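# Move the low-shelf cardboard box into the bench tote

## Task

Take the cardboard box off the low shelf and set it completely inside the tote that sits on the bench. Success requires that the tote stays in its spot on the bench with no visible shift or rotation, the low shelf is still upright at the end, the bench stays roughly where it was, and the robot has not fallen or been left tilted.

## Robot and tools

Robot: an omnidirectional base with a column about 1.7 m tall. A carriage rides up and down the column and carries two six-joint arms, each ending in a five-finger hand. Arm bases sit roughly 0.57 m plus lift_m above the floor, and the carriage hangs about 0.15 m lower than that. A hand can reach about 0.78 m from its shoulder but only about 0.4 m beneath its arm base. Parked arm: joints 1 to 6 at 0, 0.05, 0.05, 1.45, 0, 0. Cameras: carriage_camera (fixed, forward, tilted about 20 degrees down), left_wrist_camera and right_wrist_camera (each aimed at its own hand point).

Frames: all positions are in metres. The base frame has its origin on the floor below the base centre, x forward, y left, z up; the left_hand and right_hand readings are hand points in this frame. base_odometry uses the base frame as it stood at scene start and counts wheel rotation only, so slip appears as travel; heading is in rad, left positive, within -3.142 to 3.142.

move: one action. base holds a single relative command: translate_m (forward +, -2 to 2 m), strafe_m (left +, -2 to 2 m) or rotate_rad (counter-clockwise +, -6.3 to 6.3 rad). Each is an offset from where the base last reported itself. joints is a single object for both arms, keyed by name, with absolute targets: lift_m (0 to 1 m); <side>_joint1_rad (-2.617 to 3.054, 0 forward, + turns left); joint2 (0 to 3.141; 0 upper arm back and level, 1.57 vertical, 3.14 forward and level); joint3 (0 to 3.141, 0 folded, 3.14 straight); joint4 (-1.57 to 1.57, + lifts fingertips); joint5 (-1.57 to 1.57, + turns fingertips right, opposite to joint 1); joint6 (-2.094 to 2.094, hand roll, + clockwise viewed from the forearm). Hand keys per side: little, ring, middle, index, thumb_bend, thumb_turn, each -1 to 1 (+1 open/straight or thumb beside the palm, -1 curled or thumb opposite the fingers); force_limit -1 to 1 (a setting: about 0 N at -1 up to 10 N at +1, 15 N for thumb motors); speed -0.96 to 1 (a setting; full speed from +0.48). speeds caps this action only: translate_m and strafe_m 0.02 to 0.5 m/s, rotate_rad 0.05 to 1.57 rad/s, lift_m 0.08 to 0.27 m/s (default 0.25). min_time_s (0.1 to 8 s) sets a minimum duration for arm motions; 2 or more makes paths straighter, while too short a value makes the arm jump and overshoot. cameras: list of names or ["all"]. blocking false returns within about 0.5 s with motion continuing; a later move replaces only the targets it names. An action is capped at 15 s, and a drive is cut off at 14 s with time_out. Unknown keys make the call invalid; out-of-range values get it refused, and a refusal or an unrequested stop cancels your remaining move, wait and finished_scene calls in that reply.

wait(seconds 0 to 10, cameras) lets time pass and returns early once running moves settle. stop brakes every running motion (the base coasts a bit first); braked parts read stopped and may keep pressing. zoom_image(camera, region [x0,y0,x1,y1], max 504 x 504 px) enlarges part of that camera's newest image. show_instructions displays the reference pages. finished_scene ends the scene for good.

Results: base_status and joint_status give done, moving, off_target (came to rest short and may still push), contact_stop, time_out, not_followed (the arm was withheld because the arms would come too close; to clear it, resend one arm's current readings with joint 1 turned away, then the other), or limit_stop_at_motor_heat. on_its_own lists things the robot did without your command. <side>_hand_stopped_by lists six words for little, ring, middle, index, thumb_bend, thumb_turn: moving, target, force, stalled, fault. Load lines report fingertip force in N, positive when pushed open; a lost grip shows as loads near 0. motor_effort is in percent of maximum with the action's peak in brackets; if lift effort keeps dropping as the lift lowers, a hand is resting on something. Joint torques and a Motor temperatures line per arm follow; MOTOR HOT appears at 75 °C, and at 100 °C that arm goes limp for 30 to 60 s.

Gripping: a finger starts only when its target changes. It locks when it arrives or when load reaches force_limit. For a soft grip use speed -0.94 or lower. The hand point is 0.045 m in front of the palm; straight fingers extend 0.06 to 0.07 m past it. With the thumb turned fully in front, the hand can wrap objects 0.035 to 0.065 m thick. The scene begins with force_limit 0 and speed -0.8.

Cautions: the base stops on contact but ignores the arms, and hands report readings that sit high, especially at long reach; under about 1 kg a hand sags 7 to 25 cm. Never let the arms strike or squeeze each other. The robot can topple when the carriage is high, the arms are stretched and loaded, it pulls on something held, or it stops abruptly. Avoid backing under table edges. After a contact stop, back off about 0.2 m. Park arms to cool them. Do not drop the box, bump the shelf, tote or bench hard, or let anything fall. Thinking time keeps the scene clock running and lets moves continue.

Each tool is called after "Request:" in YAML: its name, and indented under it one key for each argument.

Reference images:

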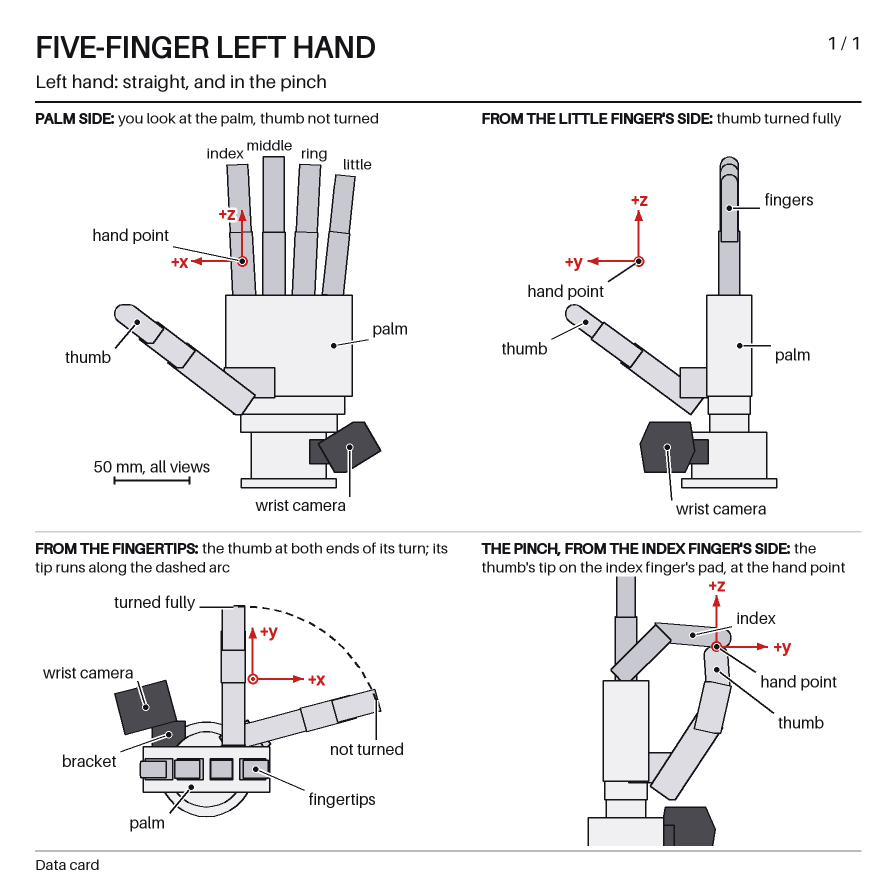

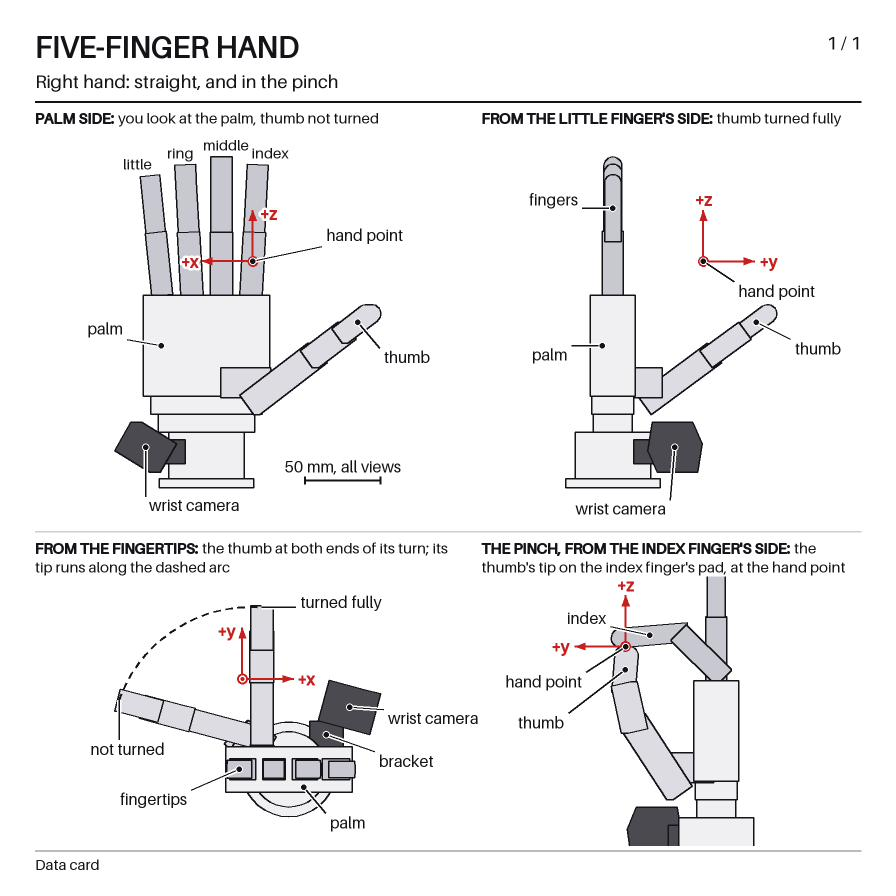

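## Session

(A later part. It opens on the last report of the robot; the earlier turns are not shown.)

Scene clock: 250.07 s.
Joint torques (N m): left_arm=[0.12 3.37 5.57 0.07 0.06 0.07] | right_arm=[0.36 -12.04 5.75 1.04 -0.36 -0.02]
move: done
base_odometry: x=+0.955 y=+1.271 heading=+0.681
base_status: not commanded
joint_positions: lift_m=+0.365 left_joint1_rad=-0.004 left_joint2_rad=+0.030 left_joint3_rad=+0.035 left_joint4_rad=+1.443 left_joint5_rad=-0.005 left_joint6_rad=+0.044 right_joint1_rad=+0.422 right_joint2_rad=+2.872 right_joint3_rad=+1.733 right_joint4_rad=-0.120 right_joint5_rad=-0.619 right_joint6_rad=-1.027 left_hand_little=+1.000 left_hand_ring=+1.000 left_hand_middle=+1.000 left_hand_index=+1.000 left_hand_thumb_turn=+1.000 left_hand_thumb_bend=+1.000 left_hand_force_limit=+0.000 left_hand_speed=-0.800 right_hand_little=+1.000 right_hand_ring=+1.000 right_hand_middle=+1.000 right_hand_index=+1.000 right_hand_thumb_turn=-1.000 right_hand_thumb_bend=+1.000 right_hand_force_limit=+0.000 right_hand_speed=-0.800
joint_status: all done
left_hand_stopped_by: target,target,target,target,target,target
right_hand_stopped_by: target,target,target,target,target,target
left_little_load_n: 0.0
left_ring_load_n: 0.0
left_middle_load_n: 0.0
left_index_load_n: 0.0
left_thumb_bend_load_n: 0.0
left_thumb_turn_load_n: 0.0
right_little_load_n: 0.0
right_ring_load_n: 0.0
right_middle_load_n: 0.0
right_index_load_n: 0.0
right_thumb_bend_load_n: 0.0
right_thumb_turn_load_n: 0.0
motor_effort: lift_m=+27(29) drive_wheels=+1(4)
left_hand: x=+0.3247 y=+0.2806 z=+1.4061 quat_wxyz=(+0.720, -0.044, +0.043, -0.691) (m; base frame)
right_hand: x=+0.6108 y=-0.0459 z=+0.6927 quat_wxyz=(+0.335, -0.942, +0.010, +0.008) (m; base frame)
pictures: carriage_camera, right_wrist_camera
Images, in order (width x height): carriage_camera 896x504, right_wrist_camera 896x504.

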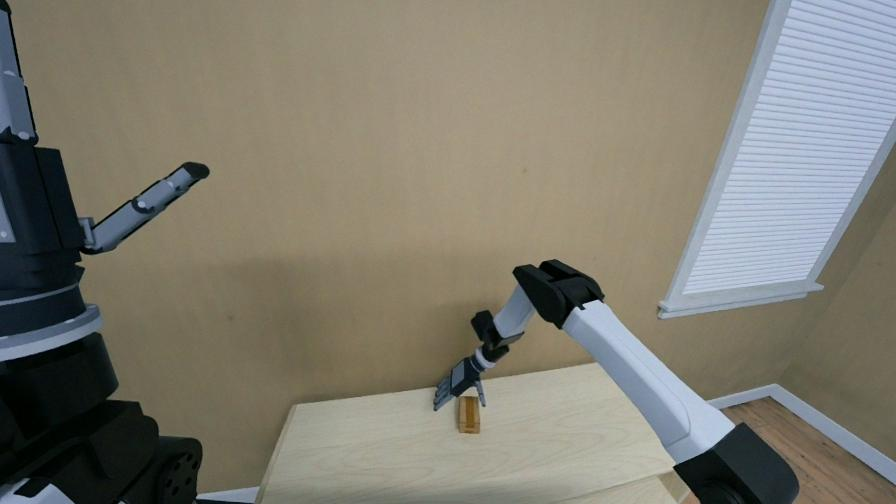

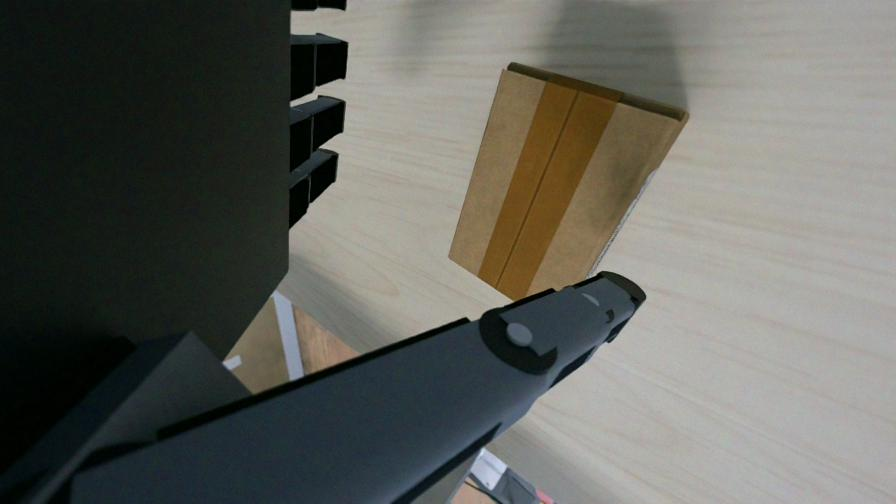

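Request:
move:
  joints: {"right_joint1_rad": 0.387}
  cameras: []

Request:
move:
  joints: {"lift_m": 0.335}
  speeds: {"lift_m": 0.08}
  cameras: ["carriage_camera", "right_wrist_camera"]

Request:
zoom_image:
  camera: "carriage_camera"
  region: [420, 340, 520, 440]

Scene clock: 261.90 s.
Joint torques (N m): left_arm=[0.12 3.36 5.56 0.07 0.06 0.07] | right_arm=[0.2 -12.14 5.64 1.04 -0.36 -0.03]
move: done
base_odometry: x=+0.955 y=+1.271 heading=+0.681
base_status: not commanded
joint_positions: lift_m=+0.365 left_joint1_rad=-0.004 left_joint2_rad=+0.030 left_joint3_rad=+0.035 left_joint4_rad=+1.443 left_joint5_rad=-0.005 left_joint6_rad=+0.044 right_joint1_rad=+0.385 right_joint2_rad=+2.872 right_joint3_rad=+1.733 right_joint4_rad=-0.120 right_joint5_rad=-0.620 right_joint6_rad=-1.027 left_hand_little=+1.000 left_hand_ring=+1.000 left_hand_middle=+1.000 left_hand_index=+1.000 left_hand_thumb_turn=+1.000 left_hand_thumb_bend=+1.000 left_hand_force_limit=+0.000 left_hand_speed=-0.800 right_hand_little=+1.000 right_hand_ring=+1.000 right_hand_middle=+1.000 right_hand_index=+1.000 right_hand_thumb_turn=-1.000 right_hand_thumb_bend=+1.000 right_hand_force_limit=+0.000 right_hand_speed=-0.800
joint_status: all done
left_hand_stopped_by: target,target,target,target,target,target
right_hand_stopped_by: target,target,target,target,target,target
left_little_load_n: 0.0
left_ring_load_n: 0.0
left_middle_load_n: 0.0
left_index_load_n: 0.0
left_thumb_bend_load_n: 0.0
left_thumb_turn_load_n: 0.0
right_little_load_n: 0.0
right_ring_load_n: 0.0
right_middle_load_n: 0.0
right_index_load_n: -0.5
right_thumb_bend_load_n: 0.0
right_thumb_turn_load_n: 0.0
motor_effort: lift_m=+28(28) drive_wheels=+0(2)
left_hand: x=+0.3247 y=+0.2806 z=+1.4061 quat_wxyz=(+0.720, -0.044, +0.043, -0.691) (m; base frame)
right_hand: x=+0.6201 y=-0.0598 z=+0.6928 quat_wxyz=(+0.336, -0.942, +0.028, +0.003) (m; base frame)
pictures: none
No camera images: "cameras" was empty.

Scene clock: 262.63 s.
Joint torques (N m): left_arm=[0.12 3.38 5.56 0.07 0.06 0.07] | right_arm=[0.17 -12.14 5.68 1.02 -0.34 -0.02]
move: done
base_odometry: x=+0.955 y=+1.271 heading=+0.681
base_status: not commanded
joint_positions: lift_m=+0.335 left_joint1_rad=-0.004 left_joint2_rad=+0.030 left_joint3_rad=+0.035 left_joint4_rad=+1.443 left_joint5_rad=-0.005 left_joint6_rad=+0.044 right_joint1_rad=+0.385 right_joint2_rad=+2.872 right_joint3_rad=+1.734 right_joint4_rad=-0.119 right_joint5_rad=-0.620 right_joint6_rad=-1.027 left_hand_little=+1.000 left_hand_ring=+1.000 left_hand_middle=+1.000 left_hand_index=+1.000 left_hand_thumb_turn=+1.000 left_hand_thumb_bend=+1.000 left_hand_force_limit=+0.000 left_hand_speed=-0.800 right_hand_little=+1.000 right_hand_ring=+1.000 right_hand_middle=+1.000 right_hand_index=+1.000 right_hand_thumb_turn=-1.000 right_hand_thumb_bend=+1.000 right_hand_force_limit=+0.000 right_hand_speed=-0.800
joint_status: all done
left_hand_stopped_by: target,target,target,target,target,target
right_hand_stopped_by: target,target,target,target,target,target
left_little_load_n: 0.0
left_ring_load_n: 0.0
left_middle_load_n: 0.0
left_index_load_n: 0.0
left_thumb_bend_load_n: 0.0
left_thumb_turn_load_n: 0.0
right_little_load_n: 0.0
right_ring_load_n: 0.0
right_middle_load_n: 0.0
right_index_load_n: 0.0
right_thumb_bend_load_n: 0.0
right_thumb_turn_load_n: 0.0
motor_effort: lift_m=+24(29) drive_wheels=+1(4)
left_hand: x=+0.3247 y=+0.2806 z=+1.3761 quat_wxyz=(+0.720, -0.044, +0.043, -0.691) (m; base frame)
right_hand: x=+0.6206 y=-0.0595 z=+0.6630 quat_wxyz=(+0.336, -0.941, +0.027, +0.002) (m; base frame)
pictures: carriage_camera, right_wrist_camera
Images, in order (width x height): carriage_camera 896x504, right_wrist_camera 896x504.

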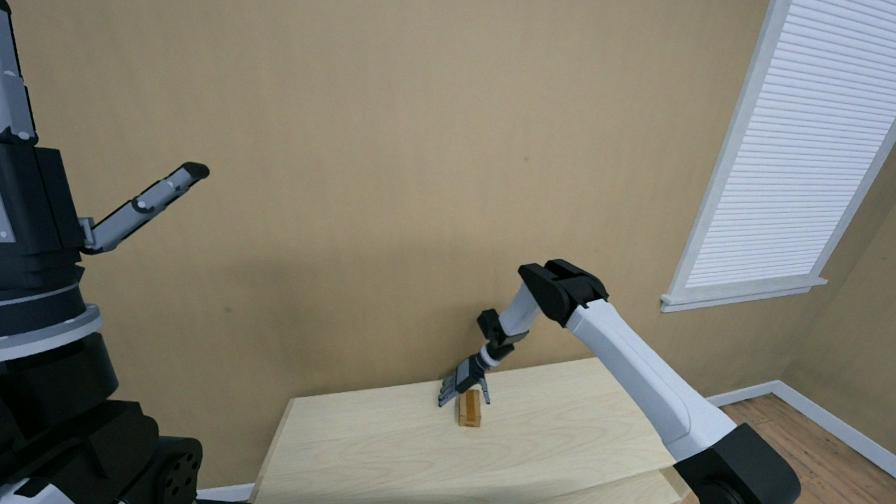

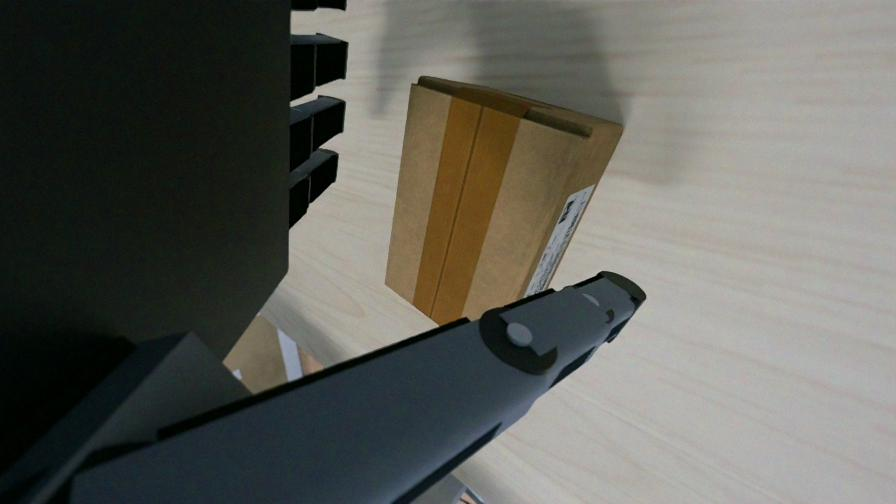

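Scaled by 5.040 from the camera's 896x504 image, which has a finer 1280x720 frame.

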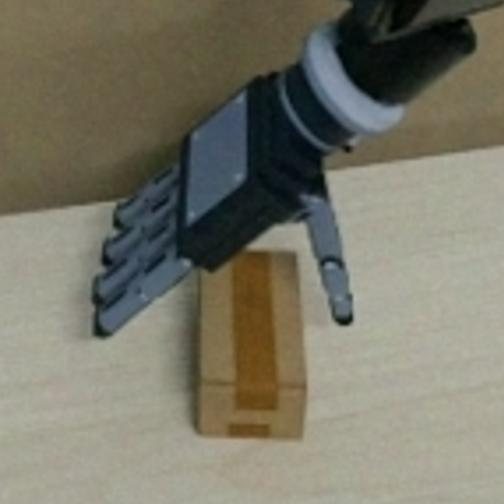

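Request:
move:
  joints: {"lift_m": 0.315}
  speeds: {"lift_m": 0.08}
  cameras: ["carriage_camera", "right_wrist_camera"]

Request:
zoom_image:
  camera: "carriage_camera"
  region: [420, 340, 520, 440]

Scene clock: 269.13 s.
Joint torques (N m): left_arm=[0.13 3.34 5.55 0.07 0.06 0.07] | right_arm=[0.32 -12.29 5.56 1.03 -0.33 -0.01]
move: done
base_odometry: x=+0.955 y=+1.271 heading=+0.681
base_status: not commanded
joint_positions: lift_m=+0.315 left_joint1_rad=-0.004 left_joint2_rad=+0.030 left_joint3_rad=+0.035 left_joint4_rad=+1.443 left_joint5_rad=-0.005 left_joint6_rad=+0.044 right_joint1_rad=+0.385 right_joint2_rad=+2.873 right_joint3_rad=+1.734 right_joint4_rad=-0.120 right_joint5_rad=-0.620 right_joint6_rad=-1.027 left_hand_little=+1.000 left_hand_ring=+1.000 left_hand_middle=+1.000 left_hand_index=+1.000 left_hand_thumb_turn=+1.000 left_hand_thumb_bend=+1.000 left_hand_force_limit=+0.000 left_hand_speed=-0.800 right_hand_little=+1.000 right_hand_ring=+1.000 right_hand_middle=+1.000 right_hand_index=+1.000 right_hand_thumb_turn=-1.000 right_hand_thumb_bend=+1.000 right_hand_force_limit=+0.000 right_hand_speed=-0.800
joint_status: all done
left_hand_stopped_by: target,target,target,target,target,target
right_hand_stopped_by: target,target,target,target,target,target
left_little_load_n: 0.0
left_ring_load_n: 0.0
left_middle_load_n: 0.0
left_index_load_n: 0.0
left_thumb_bend_load_n: 0.0
left_thumb_turn_load_n: 0.0
right_little_load_n: 0.0
right_ring_load_n: 0.0
right_middle_load_n: 0.0
right_index_load_n: 0.0
right_thumb_bend_load_n: 0.0
right_thumb_turn_load_n: 0.0
motor_effort: lift_m=+26(28) drive_wheels=-2(3)
left_hand: x=+0.3247 y=+0.2806 z=+1.3561 quat_wxyz=(+0.720, -0.044, +0.043, -0.691) (m; base frame)
right_hand: x=+0.6200 y=-0.0597 z=+0.6426 quat_wxyz=(+0.336, -0.941, +0.027, +0.003) (m; base frame)
pictures: carriage_camera, right_wrist_camera
Images, in order (width x height): carriage_camera 896x504, right_wrist_camera 896x504.

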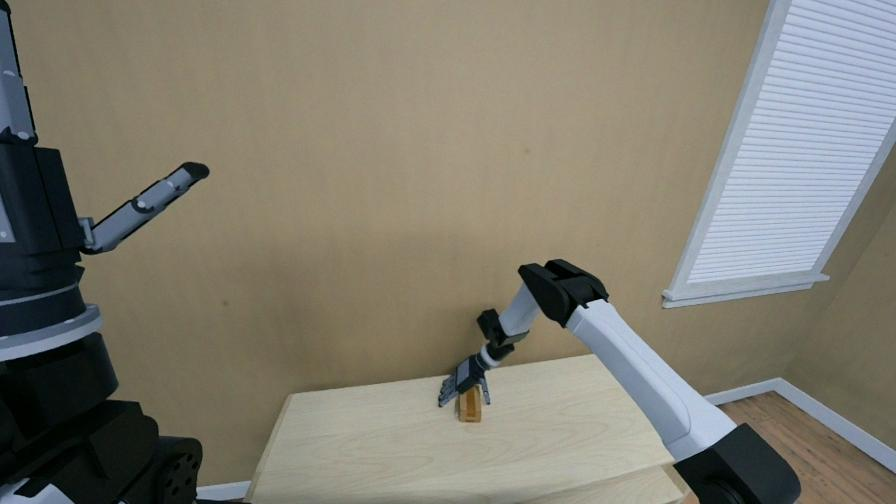

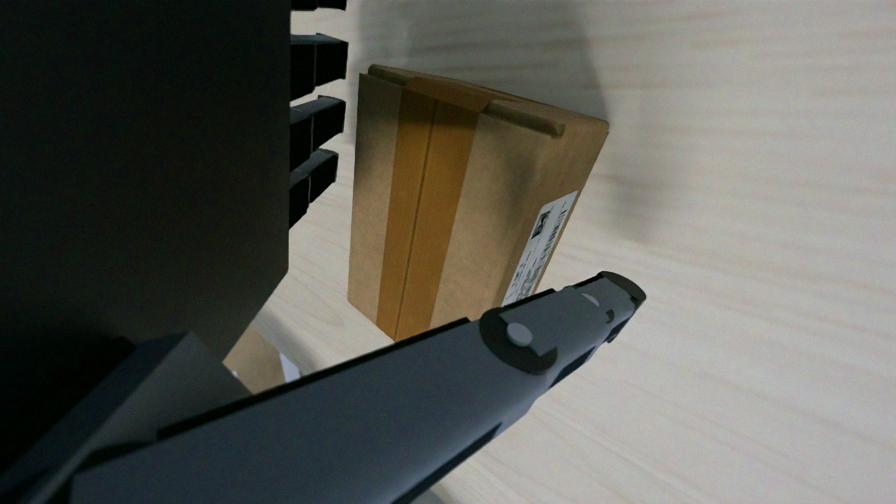

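Scaled by 5.040 from the camera's 896x504 image, which has a finer 1280x720 frame.

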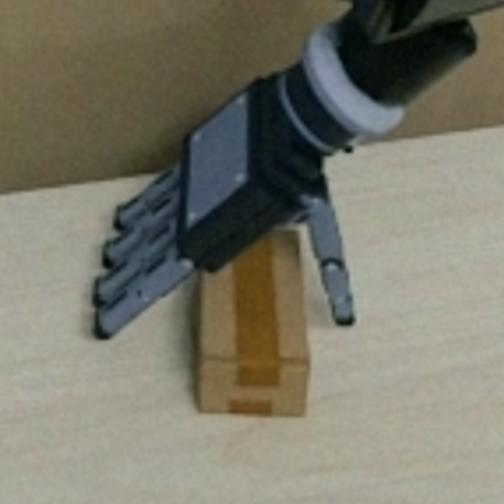

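Request:
move:
  joints: {"lift_m": 0.309, "right_hand_speed": -0.9, "right_hand_force_limit": -0.2}
  speeds: {"lift_m": 0.08}
  cameras: []

Request:
move:
  joints: {"right_hand_index": 0.3, "right_hand_middle": 0.3, "right_hand_ring": 0.3, "right_hand_little": 0.3}
  cameras: ["carriage_camera", "right_wrist_camera"]

Request:
zoom_image:
  camera: "carriage_camera"
  region: [420, 340, 520, 440]

Scene clock: 278.50 s.
Joint torques (N m): left_arm=[0.12 3.36 5.57 0.07 0.06 0.07] | right_arm=[0.23 -12.37 5.52 1.06 -0.33 -0.01]
Motor temperatures (°C): left_arm=[29 35 38 30 29 29] | right_arm=[30 55 41 36 30 31]
move: done
base_odometry: x=+0.955 y=+1.271 heading=+0.681
base_status: not commanded
joint_positions: lift_m=+0.309 left_joint1_rad=-0.004 left_joint2_rad=+0.030 left_joint3_rad=+0.035 left_joint4_rad=+1.443 left_joint5_rad=-0.005 left_joint6_rad=+0.044 right_joint1_rad=+0.385 right_joint2_rad=+2.875 right_joint3_rad=+1.734 right_joint4_rad=-0.120 right_joint5_rad=-0.621 right_joint6_rad=-1.027 left_hand_little=+1.000 left_hand_ring=+1.000 left_hand_middle=+1.000 left_hand_index=+1.000 left_hand_thumb_turn=+1.000 left_hand_thumb_bend=+1.000 left_hand_force_limit=+0.000 left_hand_speed=-0.800 right_hand_little=+1.000 right_hand_ring=+1.000 right_hand_middle=+1.000 right_hand_index=+1.000 right_hand_thumb_turn=-1.000 right_hand_thumb_bend=+1.000 right_hand_force_limit=-0.200 right_hand_speed=-0.900
joint_status: all done
left_hand_stopped_by: target,target,target,target,target,target
right_hand_stopped_by: target,target,target,target,target,target
left_little_load_n: 0.0
left_ring_load_n: 0.0
left_middle_load_n: 0.0
left_index_load_n: 0.0
left_thumb_bend_load_n: 0.0
left_thumb_turn_load_n: 0.0
right_little_load_n: 0.0
right_ring_load_n: 0.0
right_middle_load_n: 0.0
right_index_load_n: 0.0
right_thumb_bend_load_n: 0.0
right_thumb_turn_load_n: 0.0
motor_effort: lift_m=+23(28) drive_wheels=+1(3)
left_hand: x=+0.3248 y=+0.2806 z=+1.3501 quat_wxyz=(+0.720, -0.044, +0.043, -0.691) (m; base frame)
right_hand: x=+0.6193 y=-0.0599 z=+0.6359 quat_wxyz=(+0.336, -0.942, +0.028, +0.004) (m; base frame)
pictures: none
No camera images: "cameras" was empty.

Scene clock: 281.50 s.
Joint torques (N m): left_arm=[0.12 3.37 5.55 0.07 0.06 0.07] | right_arm=[-0.05 -12.37 5.42 0.76 0.22 -0.01]
Motor temperatures (°C): left_arm=[29 35 38 30 29 29] | right_arm=[30 57 41 36 30 31]
move: done
base_odometry: x=+0.955 y=+1.271 heading=+0.681
base_status: not commanded
joint_positions: lift_m=+0.309 left_joint1_rad=-0.004 left_joint2_rad=+0.030 left_joint3_rad=+0.035 left_joint4_rad=+1.443 left_joint5_rad=-0.005 left_joint6_rad=+0.044 right_joint1_rad=+0.388 right_joint2_rad=+2.875 right_joint3_rad=+1.736 right_joint4_rad=-0.090 right_joint5_rad=-0.680 right_joint6_rad=-1.027 left_hand_little=+1.000 left_hand_ring=+1.000 left_hand_middle=+1.000 left_hand_index=+1.000 left_hand_thumb_turn=+1.000 left_hand_thumb_bend=+1.000 left_hand_force_limit=+0.000 left_hand_speed=-0.800 right_hand_little=+0.300 right_hand_ring=+0.300 right_hand_middle=+0.300 right_hand_index=+0.300 right_hand_thumb_turn=-1.000 right_hand_thumb_bend=+1.000 right_hand_force_limit=-0.200 right_hand_speed=-0.900
joint_status: all done
left_hand_stopped_by: target,target,target,target,target,target
right_hand_stopped_by: target,target,target,target,target,target
left_little_load_n: 0.0
left_ring_load_n: 0.0
left_middle_load_n: 0.0
left_index_load_n: 0.0
left_thumb_bend_load_n: 0.0
left_thumb_turn_load_n: 0.0
right_little_load_n: 0.0
right_ring_load_n: 0.0
right_middle_load_n: 1.5
right_index_load_n: 0.0
right_thumb_bend_load_n: 0.0
right_thumb_turn_load_n: 0.0
motor_effort: lift_m=+26(30) drive_wheels=+1(3)
left_hand: x=+0.3248 y=+0.2806 z=+1.3501 quat_wxyz=(+0.720, -0.044, +0.043, -0.691) (m; base frame)
right_hand: x=+0.6209 y=-0.0465 z=+0.6421 quat_wxyz=(+0.366, -0.931, +0.016, +0.004) (m; base frame)
pictures: carriage_camera, right_wrist_camera
Images, in order (width x height): carriage_camera 896x504, right_wrist_camera 896x504.

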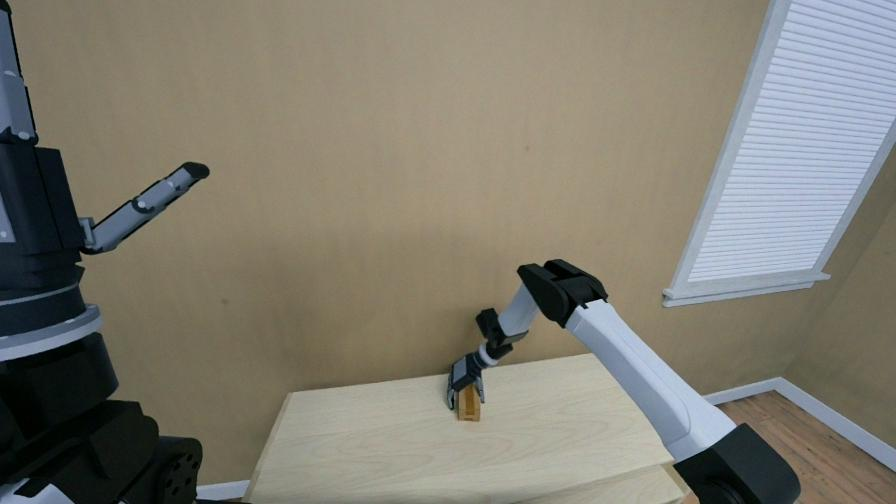

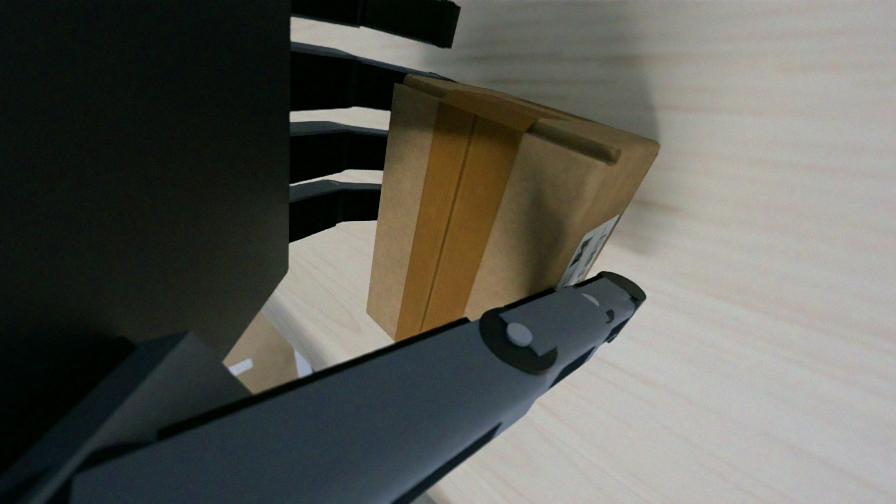

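Scaled by 5.040 from the camera's 896x504 image, which has a finer 1280x720 frame.

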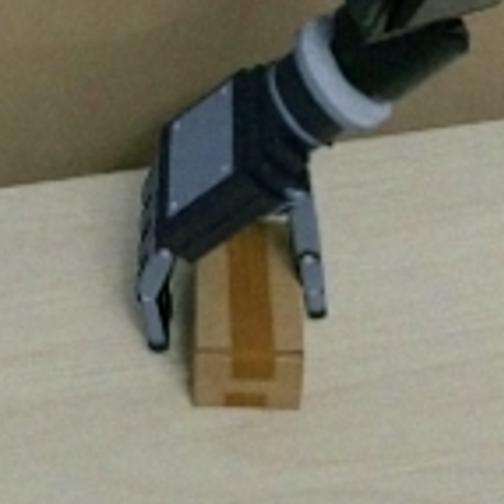

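Request:
move:
  joints: {"lift_m": 0.323}
  speeds: {"lift_m": 0.08}
  cameras: ["carriage_camera", "right_wrist_camera"]

Request:
zoom_image:
  camera: "carriage_camera"
  region: [420, 340, 520, 440]

Scene clock: 284.33 s.
Joint torques (N m): left_arm=[0.13 3.36 5.56 0.07 0.06 0.07] | right_arm=[-0.1 -12.4 5.38 0.93 -0.17 -0.01]
Motor temperatures (°C): left_arm=[29 35 38 30 29 29] | right_arm=[30 59 41 36 30 31]
move: done
base_odometry: x=+0.955 y=+1.271 heading=+0.681
base_status: not commanded
joint_positions: lift_m=+0.323 left_joint1_rad=-0.004 left_joint2_rad=+0.030 left_joint3_rad=+0.035 left_joint4_rad=+1.443 left_joint5_rad=-0.005 left_joint6_rad=+0.044 right_joint1_rad=+0.388 right_joint2_rad=+2.875 right_joint3_rad=+1.736 right_joint4_rad=-0.110 right_joint5_rad=-0.638 right_joint6_rad=-1.027 left_hand_little=+1.000 left_hand_ring=+1.000 left_hand_middle=+1.000 left_hand_index=+1.000 left_hand_thumb_turn=+1.000 left_hand_thumb_bend=+1.000 left_hand_force_limit=+0.000 left_hand_speed=-0.800 right_hand_little=+0.300 right_hand_ring=+0.300 right_hand_middle=+0.300 right_hand_index=+0.300 right_hand_thumb_turn=-1.000 right_hand_thumb_bend=+1.000 right_hand_force_limit=-0.200 right_hand_speed=-0.900
joint_status: all done
left_hand_stopped_by: target,target,target,target,target,target
right_hand_stopped_by: target,target,target,target,target,target
left_little_load_n: 0.0
left_ring_load_n: 0.0
left_middle_load_n: 0.0
left_index_load_n: 0.0
left_thumb_bend_load_n: 0.0
left_thumb_turn_load_n: 0.0
right_little_load_n: 0.0
right_ring_load_n: 0.0
right_middle_load_n: 0.0
right_index_load_n: 0.0
right_thumb_bend_load_n: 0.0
right_thumb_turn_load_n: 0.0
motor_effort: lift_m=+33(36) drive_wheels=+1(3)
left_hand: x=+0.3248 y=+0.2806 z=+1.3635 quat_wxyz=(+0.720, -0.044, +0.043, -0.691) (m; base frame)
right_hand: x=+0.6204 y=-0.0548 z=+0.6513 quat_wxyz=(+0.345, -0.938, +0.023, +0.003) (m; base frame)
pictures: carriage_camera, right_wrist_camera
Images, in order (width x height): carriage_camera 896x504, right_wrist_camera 896x504.

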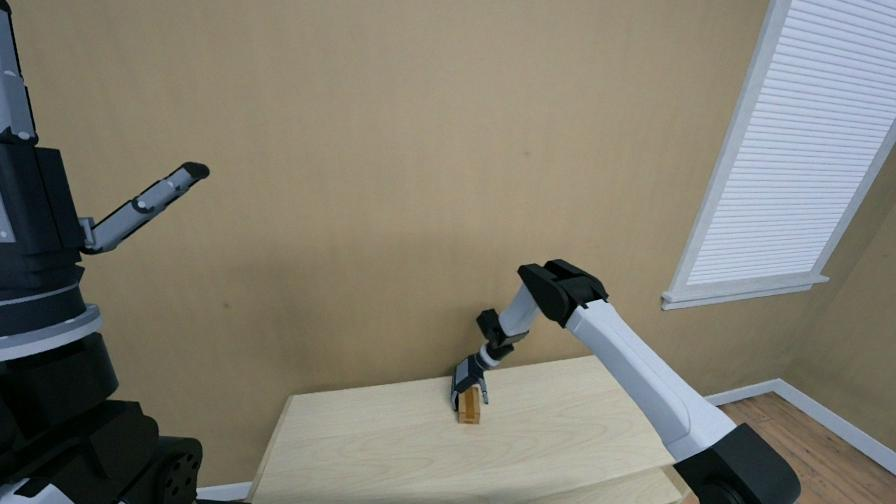

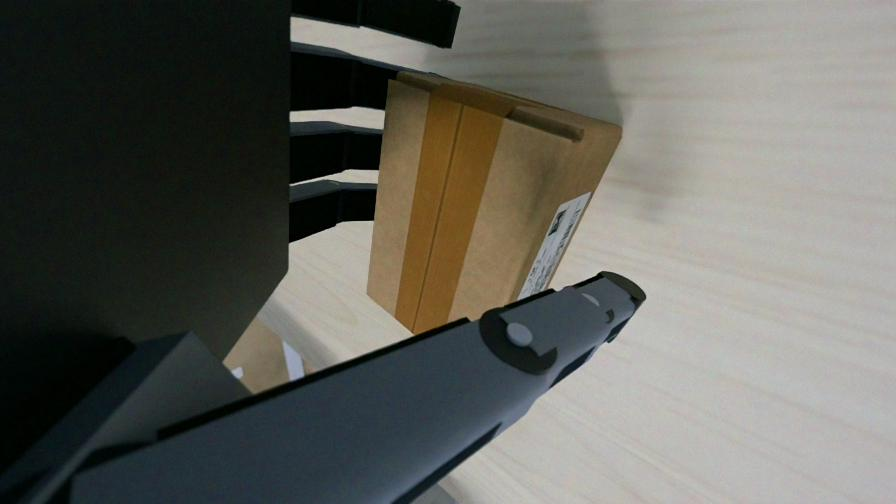

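Scaled by 5.040 from the camera's 896x504 image, which has a finer 1280x720 frame.

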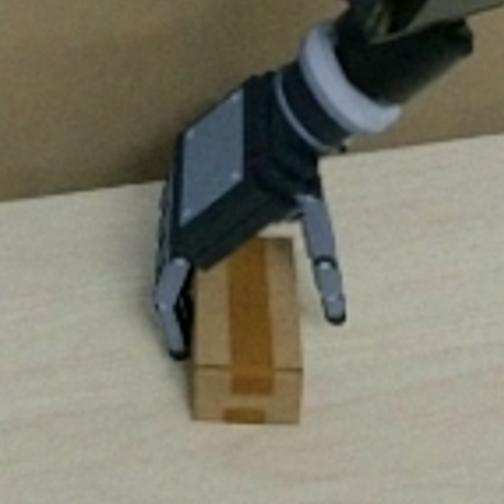

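Request:
move:
  joints: {"right_hand_index": 0.0, "right_hand_middle": 0.0, "right_hand_ring": 0.0, "right_hand_little": 0.0}
  cameras: ["carriage_camera", "right_wrist_camera"]

Request:
zoom_image:
  camera: "carriage_camera"
  region: [420, 340, 520, 440]

Scene clock: 289.83 s.
Joint torques (N m): left_arm=[0.13 3.37 5.57 0.07 0.06 0.07] | right_arm=[-0.03 -12.36 5.42 0.95 -0.23 -0.02]
Motor temperatures (°C): left_arm=[29 35 38 30 29 29] | right_arm=[30 62 41 36 30 31]
move: off_target
base_odometry: x=+0.955 y=+1.271 heading=+0.681
base_status: not commanded
joint_positions: lift_m=+0.323 left_joint1_rad=-0.004 left_joint2_rad=+0.030 left_joint3_rad=+0.035 left_joint4_rad=+1.443 left_joint5_rad=-0.005 left_joint6_rad=+0.044 right_joint1_rad=+0.388 right_joint2_rad=+2.875 right_joint3_rad=+1.736 right_joint4_rad=-0.110 right_joint5_rad=-0.633 right_joint6_rad=-1.027 left_hand_little=+1.000 left_hand_ring=+1.000 left_hand_middle=+1.000 left_hand_index=+1.000 left_hand_thumb_turn=+1.000 left_hand_thumb_bend=+1.000 left_hand_force_limit=+0.000 left_hand_speed=-0.800 right_hand_little=+0.000 right_hand_ring=+0.060 right_hand_middle=+0.108 right_hand_index=+0.088 right_hand_thumb_turn=-1.000 right_hand_thumb_bend=+1.000 right_hand_force_limit=-0.200 right_hand_speed=-0.900
joint_status: right_hand_ring off_target (ended at +0.060, target +0.000); right_hand_middle off_target (ended at +0.108, target +0.000); right_hand_index off_target (ended at +0.088, target +0.000); the others done
left_hand_stopped_by: target,target,target,target,target,target
right_hand_stopped_by: target,force,force,force,target,target
left_little_load_n: 0.0
left_ring_load_n: 0.0
left_middle_load_n: 0.0
left_index_load_n: 0.0
left_thumb_bend_load_n: 0.0
left_thumb_turn_load_n: 0.0
right_little_load_n: 0.5
right_ring_load_n: 4.5
right_middle_load_n: 4.0
right_index_load_n: 4.0
right_thumb_bend_load_n: 1.5
right_thumb_turn_load_n: 0.5
motor_effort: lift_m=+30(35) drive_wheels=+1(2)
left_hand: x=+0.3248 y=+0.2806 z=+1.3635 quat_wxyz=(+0.720, -0.044, +0.043, -0.691) (m; base frame)
right_hand: x=+0.6207 y=-0.0556 z=+0.6509 quat_wxyz=(+0.343, -0.939, +0.023, +0.002) (m; base frame)
pictures: carriage_camera, right_wrist_camera
Images, in order (width x height): carriage_camera 896x504, right_wrist_camera 896x504.

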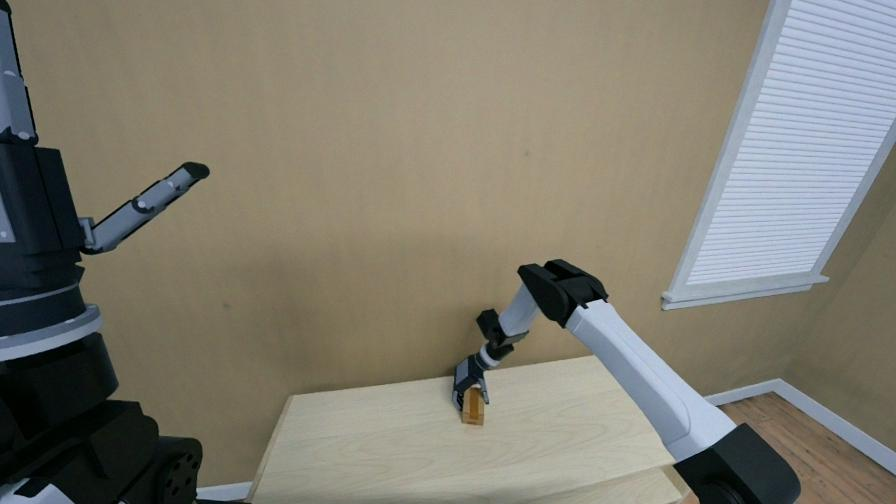

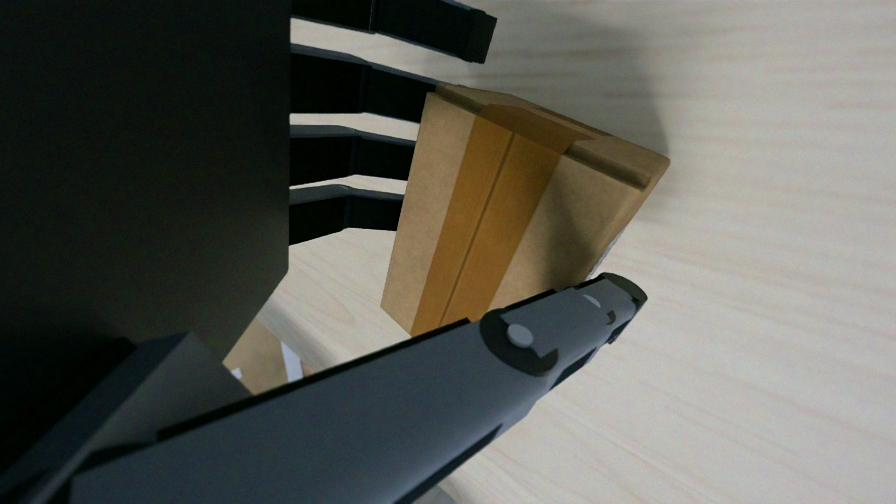

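Scaled by 5.040 from the camera's 896x504 image, which has a finer 1280x720 frame.

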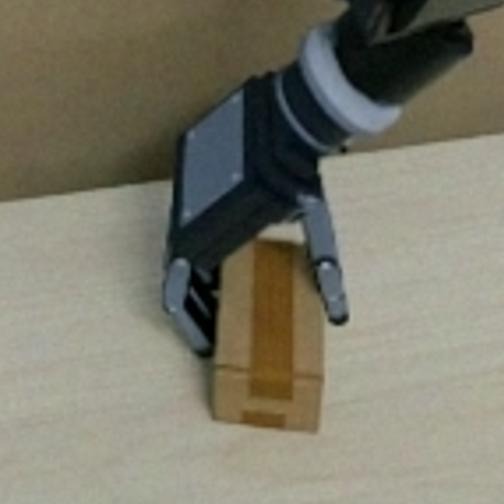

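Request:
move:
  joints: {"right_hand_index": -0.2, "right_hand_middle": -0.2, "right_hand_ring": -0.2, "right_hand_force_limit": 0.2, "right_hand_speed": -0.92}
  cameras: []

Request:
move:
  joints: {"lift_m": 0.38}
  speeds: {"lift_m": 0.08}
  cameras: ["carriage_camera", "right_wrist_camera"]

Request:
zoom_image:
  camera: "carriage_camera"
  region: [420, 340, 520, 440]

Scene clock: 294.70 s.
Joint torques (N m): left_arm=[0.12 3.37 5.56 0.07 0.06 0.07] | right_arm=[-0.06 -12.4 5.42 0.93 -0.22 -0.01]
Motor temperatures (°C): left_arm=[29 35 38 30 29 29] | right_arm=[30 64 40 36 30 31]
move: off_target
base_odometry: x=+0.955 y=+1.271 heading=+0.681
base_status: not commanded
joint_positions: lift_m=+0.323 left_joint1_rad=-0.004 left_joint2_rad=+0.030 left_joint3_rad=+0.035 left_joint4_rad=+1.443 left_joint5_rad=-0.005 left_joint6_rad=+0.044 right_joint1_rad=+0.388 right_joint2_rad=+2.875 right_joint3_rad=+1.736 right_joint4_rad=-0.110 right_joint5_rad=-0.632 right_joint6_rad=-1.027 left_hand_little=+1.000 left_hand_ring=+1.000 left_hand_middle=+1.000 left_hand_index=+1.000 left_hand_thumb_turn=+1.000 left_hand_thumb_bend=+1.000 left_hand_force_limit=+0.000 left_hand_speed=-0.800 right_hand_little=+0.000 right_hand_ring=+0.047 right_hand_middle=+0.095 right_hand_index=+0.075 right_hand_thumb_turn=-1.000 right_hand_thumb_bend=+1.001 right_hand_force_limit=+0.200 right_hand_speed=-0.920
joint_status: right_hand_ring off_target (ended at +0.047, target -0.200); right_hand_middle off_target (ended at +0.095, target -0.200); right_hand_index off_target (ended at +0.075, target -0.200); the others done
left_hand_stopped_by: target,target,target,target,target,target
right_hand_stopped_by: target,force,force,force,target,target
left_little_load_n: 0.0
left_ring_load_n: 0.0
left_middle_load_n: 0.0
left_index_load_n: 0.0
left_thumb_bend_load_n: 0.5
left_thumb_turn_load_n: 0.0
right_little_load_n: 0.0
right_ring_load_n: 8.0
right_middle_load_n: 7.5
right_index_load_n: 7.0
right_thumb_bend_load_n: 2.5
right_thumb_turn_load_n: 1.5
motor_effort: lift_m=+32(35) drive_wheels=+0(1)
left_hand: x=+0.3248 y=+0.2806 z=+1.3635 quat_wxyz=(+0.720, -0.044, +0.043, -0.691) (m; base frame)
right_hand: x=+0.6208 y=-0.0558 z=+0.6508 quat_wxyz=(+0.342, -0.939, +0.023, +0.001) (m; base frame)
pictures: none
No camera images: "cameras" was empty.

Scene clock: 295.77 s.
Joint torques (N m): left_arm=[0.12 3.41 5.61 0.05 0.06 0.07] | right_arm=[-0.09 -12.4 5.37 1.02 -0.28 -0.01]
Motor temperatures (°C): left_arm=[29 35 38 30 29 29] | right_arm=[30 64 40 36 30 31]
move: done
base_odometry: x=+0.955 y=+1.271 heading=+0.681
base_status: not commanded
joint_positions: lift_m=+0.380 left_joint1_rad=-0.004 left_joint2_rad=+0.030 left_joint3_rad=+0.035 left_joint4_rad=+1.443 left_joint5_rad=-0.005 left_joint6_rad=+0.044 right_joint1_rad=+0.388 right_joint2_rad=+2.875 right_joint3_rad=+1.736 right_joint4_rad=-0.118 right_joint5_rad=-0.627 right_joint6_rad=-1.028 left_hand_little=+1.000 left_hand_ring=+1.000 left_hand_middle=+1.000 left_hand_index=+1.000 left_hand_thumb_turn=+1.000 left_hand_thumb_bend=+1.000 left_hand_force_limit=+0.000 left_hand_speed=-0.800 right_hand_little=+0.000 right_hand_ring=+0.047 right_hand_middle=+0.095 right_hand_index=+0.075 right_hand_thumb_turn=-1.000 right_hand_thumb_bend=+1.001 right_hand_force_limit=+0.200 right_hand_speed=-0.920
joint_status: all done
left_hand_stopped_by: target,target,target,target,target,target
right_hand_stopped_by: target,force,force,force,target,target
left_little_load_n: 0.0
left_ring_load_n: 0.0
left_middle_load_n: 0.0
left_index_load_n: 0.0
left_thumb_bend_load_n: 0.0
left_thumb_turn_load_n: 0.0
right_little_load_n: 0.0
right_ring_load_n: 8.0
right_middle_load_n: 8.0
right_index_load_n: 7.0
right_thumb_bend_load_n: 2.5
right_thumb_turn_load_n: 2.0
motor_effort: lift_m=+29(38) drive_wheels=+1(3)
left_hand: x=+0.3248 y=+0.2806 z=+1.4205 quat_wxyz=(+0.720, -0.044, +0.043, -0.691) (m; base frame)
right_hand: x=+0.6192 y=-0.0573 z=+0.7069 quat_wxyz=(+0.339, -0.940, +0.025, +0.004) (m; base frame)
pictures: carriage_camera, right_wrist_camera
Images, in order (width x height): carriage_camera 896x504, right_wrist_camera 896x504.

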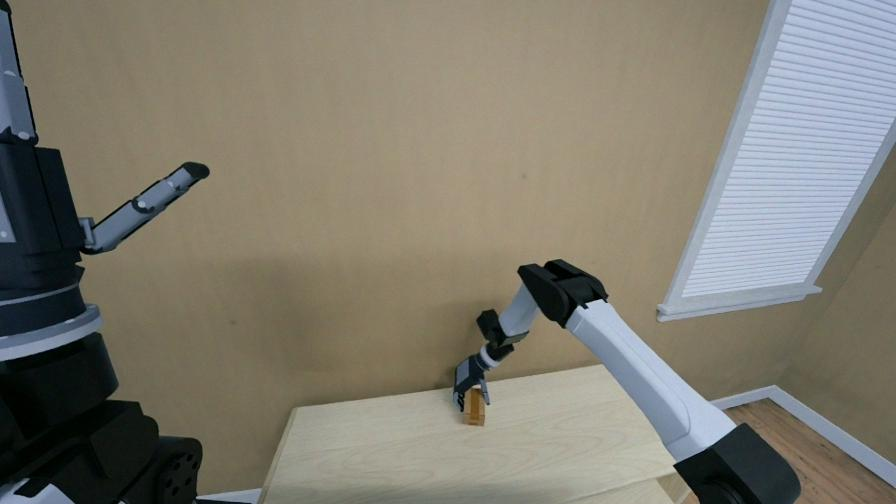

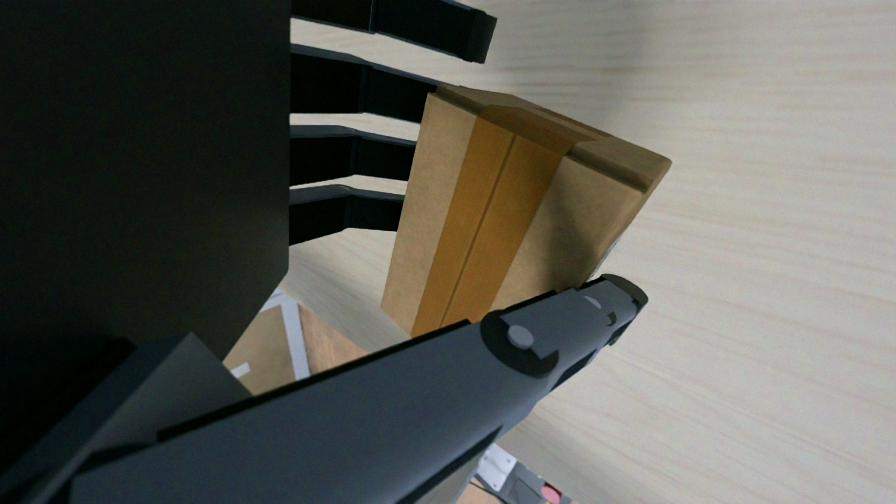

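Scaled by 5.040 from the camera's 896x504 image, which has a finer 1280x720 frame.

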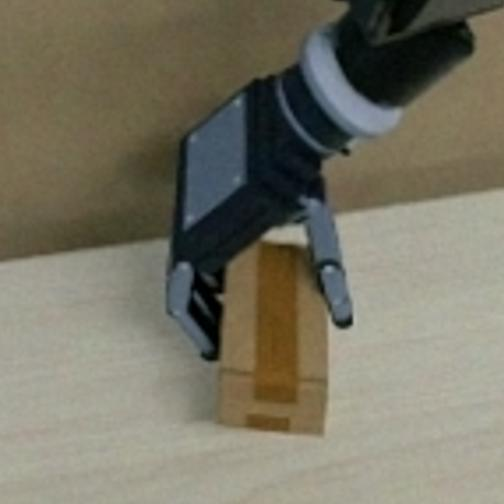

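Request:
move:
  joints: {"lift_m": 0.5, "right_joint1_rad": 0.2, "right_joint2_rad": 1.5, "right_joint3_rad": 1.2, "right_joint4_rad": -0.95}
  min_time_s: 3.5
  cameras: []

Request:
move:
  base: {"translate_m": -0.35}
  speeds: {"translate_m": 0.25}
  cameras: ["carriage_camera", "right_wrist_camera"]

Scene clock: 319.57 s.
Joint torques (N m): left_arm=[0.13 3.36 5.56 0.07 0.06 0.07] | right_arm=[-0.39 -7.72 5.83 0.89 -0.3 -0.01]
Motor temperatures (°C): left_arm=[29 35 38 30 29 29] | right_arm=[30 70 40 35 30 31]
move: done
base_odometry: x=+0.955 y=+1.271 heading=+0.681
base_status: not commanded
joint_positions: lift_m=+0.500 left_joint1_rad=-0.004 left_joint2_rad=+0.030 left_joint3_rad=+0.035 left_joint4_rad=+1.443 left_joint5_rad=-0.005 left_joint6_rad=+0.044 right_joint1_rad=+0.205 right_joint2_rad=+1.529 right_joint3_rad=+1.205 right_joint4_rad=-0.944 right_joint5_rad=-0.624 right_joint6_rad=-1.028 left_hand_little=+1.000 left_hand_ring=+1.000 left_hand_middle=+1.000 left_hand_index=+1.000 left_hand_thumb_turn=+1.000 left_hand_thumb_bend=+1.000 left_hand_force_limit=+0.000 left_hand_speed=-0.800 right_hand_little=+0.000 right_hand_ring=+0.047 right_hand_middle=+0.095 right_hand_index=+0.075 right_hand_thumb_turn=-1.000 right_hand_thumb_bend=+1.001 right_hand_force_limit=+0.200 right_hand_speed=-0.920
joint_status: all done
left_hand_stopped_by: target,target,target,target,target,target
right_hand_stopped_by: target,force,force,force,target,target
left_little_load_n: 0.0
left_ring_load_n: 0.0
left_middle_load_n: 0.0
left_index_load_n: 0.0
left_thumb_bend_load_n: 0.0
left_thumb_turn_load_n: 0.0
right_little_load_n: 0.5
right_ring_load_n: 8.0
right_middle_load_n: 7.5
right_index_load_n: 7.5
right_thumb_bend_load_n: 2.5
right_thumb_turn_load_n: 2.0
motor_effort: lift_m=+32(39) drive_wheels=-3(4)
left_hand: x=+0.3248 y=+0.2806 z=+1.5405 quat_wxyz=(+0.720, -0.044, +0.043, -0.691) (m; base frame)
right_hand: x=+0.4880 y=-0.1682 z=+1.1971 quat_wxyz=(+0.335, -0.935, +0.112, -0.023) (m; base frame)
pictures: none
No camera images: "cameras" was empty.

Scene clock: 322.33 s.
Joint torques (N m): left_arm=[0.12 3.37 5.63 0.05 0.06 0.07] | right_arm=[-0.27 -7.27 5.87 0.97 -0.31 0.02]
Motor temperatures (°C): left_arm=[29 35 38 30 29 29] | right_arm=[30 68 40 35 30 31]
move: done
base_odometry: x=+0.683 y=+1.051 heading=+0.681
base_status: done
joint_positions: lift_m=+0.500 left_joint1_rad=-0.004 left_joint2_rad=+0.030 left_joint3_rad=+0.035 left_joint4_rad=+1.444 left_joint5_rad=-0.005 left_joint6_rad=+0.044 right_joint1_rad=+0.203 right_joint2_rad=+1.525 right_joint3_rad=+1.205 right_joint4_rad=-0.951 right_joint5_rad=-0.623 right_joint6_rad=-1.028 left_hand_little=+1.000 left_hand_ring=+1.000 left_hand_middle=+1.000 left_hand_index=+1.000 left_hand_thumb_turn=+1.000 left_hand_thumb_bend=+1.000 left_hand_force_limit=+0.000 left_hand_speed=-0.800 right_hand_little=+0.000 right_hand_ring=+0.047 right_hand_middle=+0.095 right_hand_index=+0.075 right_hand_thumb_turn=-1.000 right_hand_thumb_bend=+1.001 right_hand_force_limit=+0.200 right_hand_speed=-0.920
joint_status: not commanded
left_hand_stopped_by: target,target,target,target,target,target
right_hand_stopped_by: target,force,force,force,target,target
left_little_load_n: 0.0
left_ring_load_n: 0.0
left_middle_load_n: 0.0
left_index_load_n: 0.0
left_thumb_bend_load_n: 0.0
left_thumb_turn_load_n: 0.0
right_little_load_n: 0.0
right_ring_load_n: 8.0
right_middle_load_n: 7.5
right_index_load_n: 7.0
right_thumb_bend_load_n: 2.5
right_thumb_turn_load_n: 2.0
motor_effort: lift_m=+30(38) drive_wheels=-1(10)
left_hand: x=+0.3246 y=+0.2806 z=+1.5406 quat_wxyz=(+0.720, -0.044, +0.042, -0.691) (m; base frame)
right_hand: x=+0.4866 y=-0.1692 z=+1.1978 quat_wxyz=(+0.334, -0.935, +0.114, -0.022) (m; base frame)
pictures: carriage_camera, right_wrist_camera
Images, in order (width x height): carriage_camera 896x504, right_wrist_camera 896x504.

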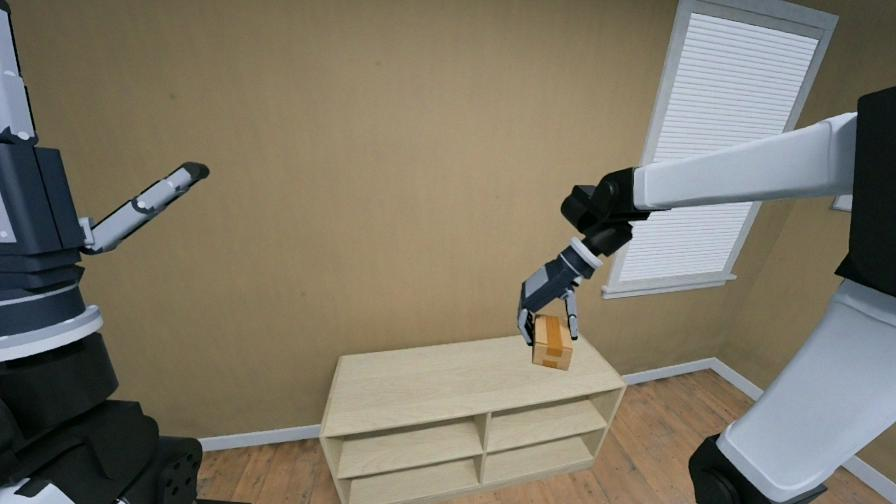

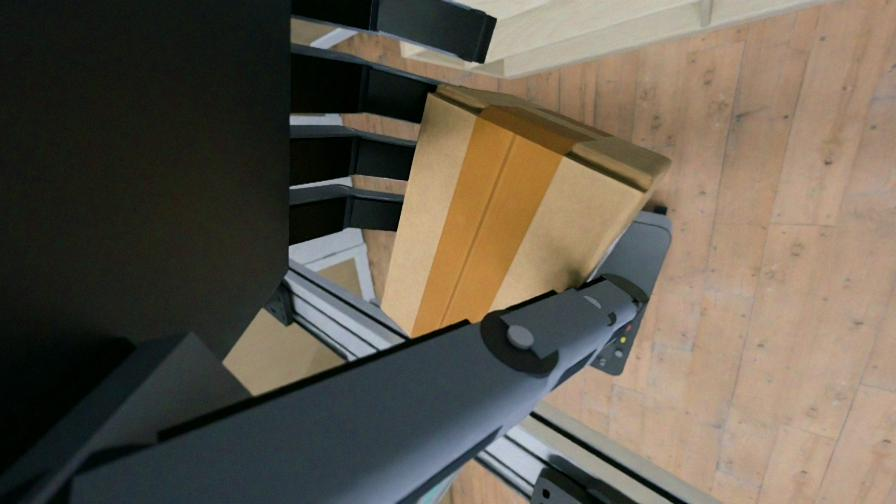

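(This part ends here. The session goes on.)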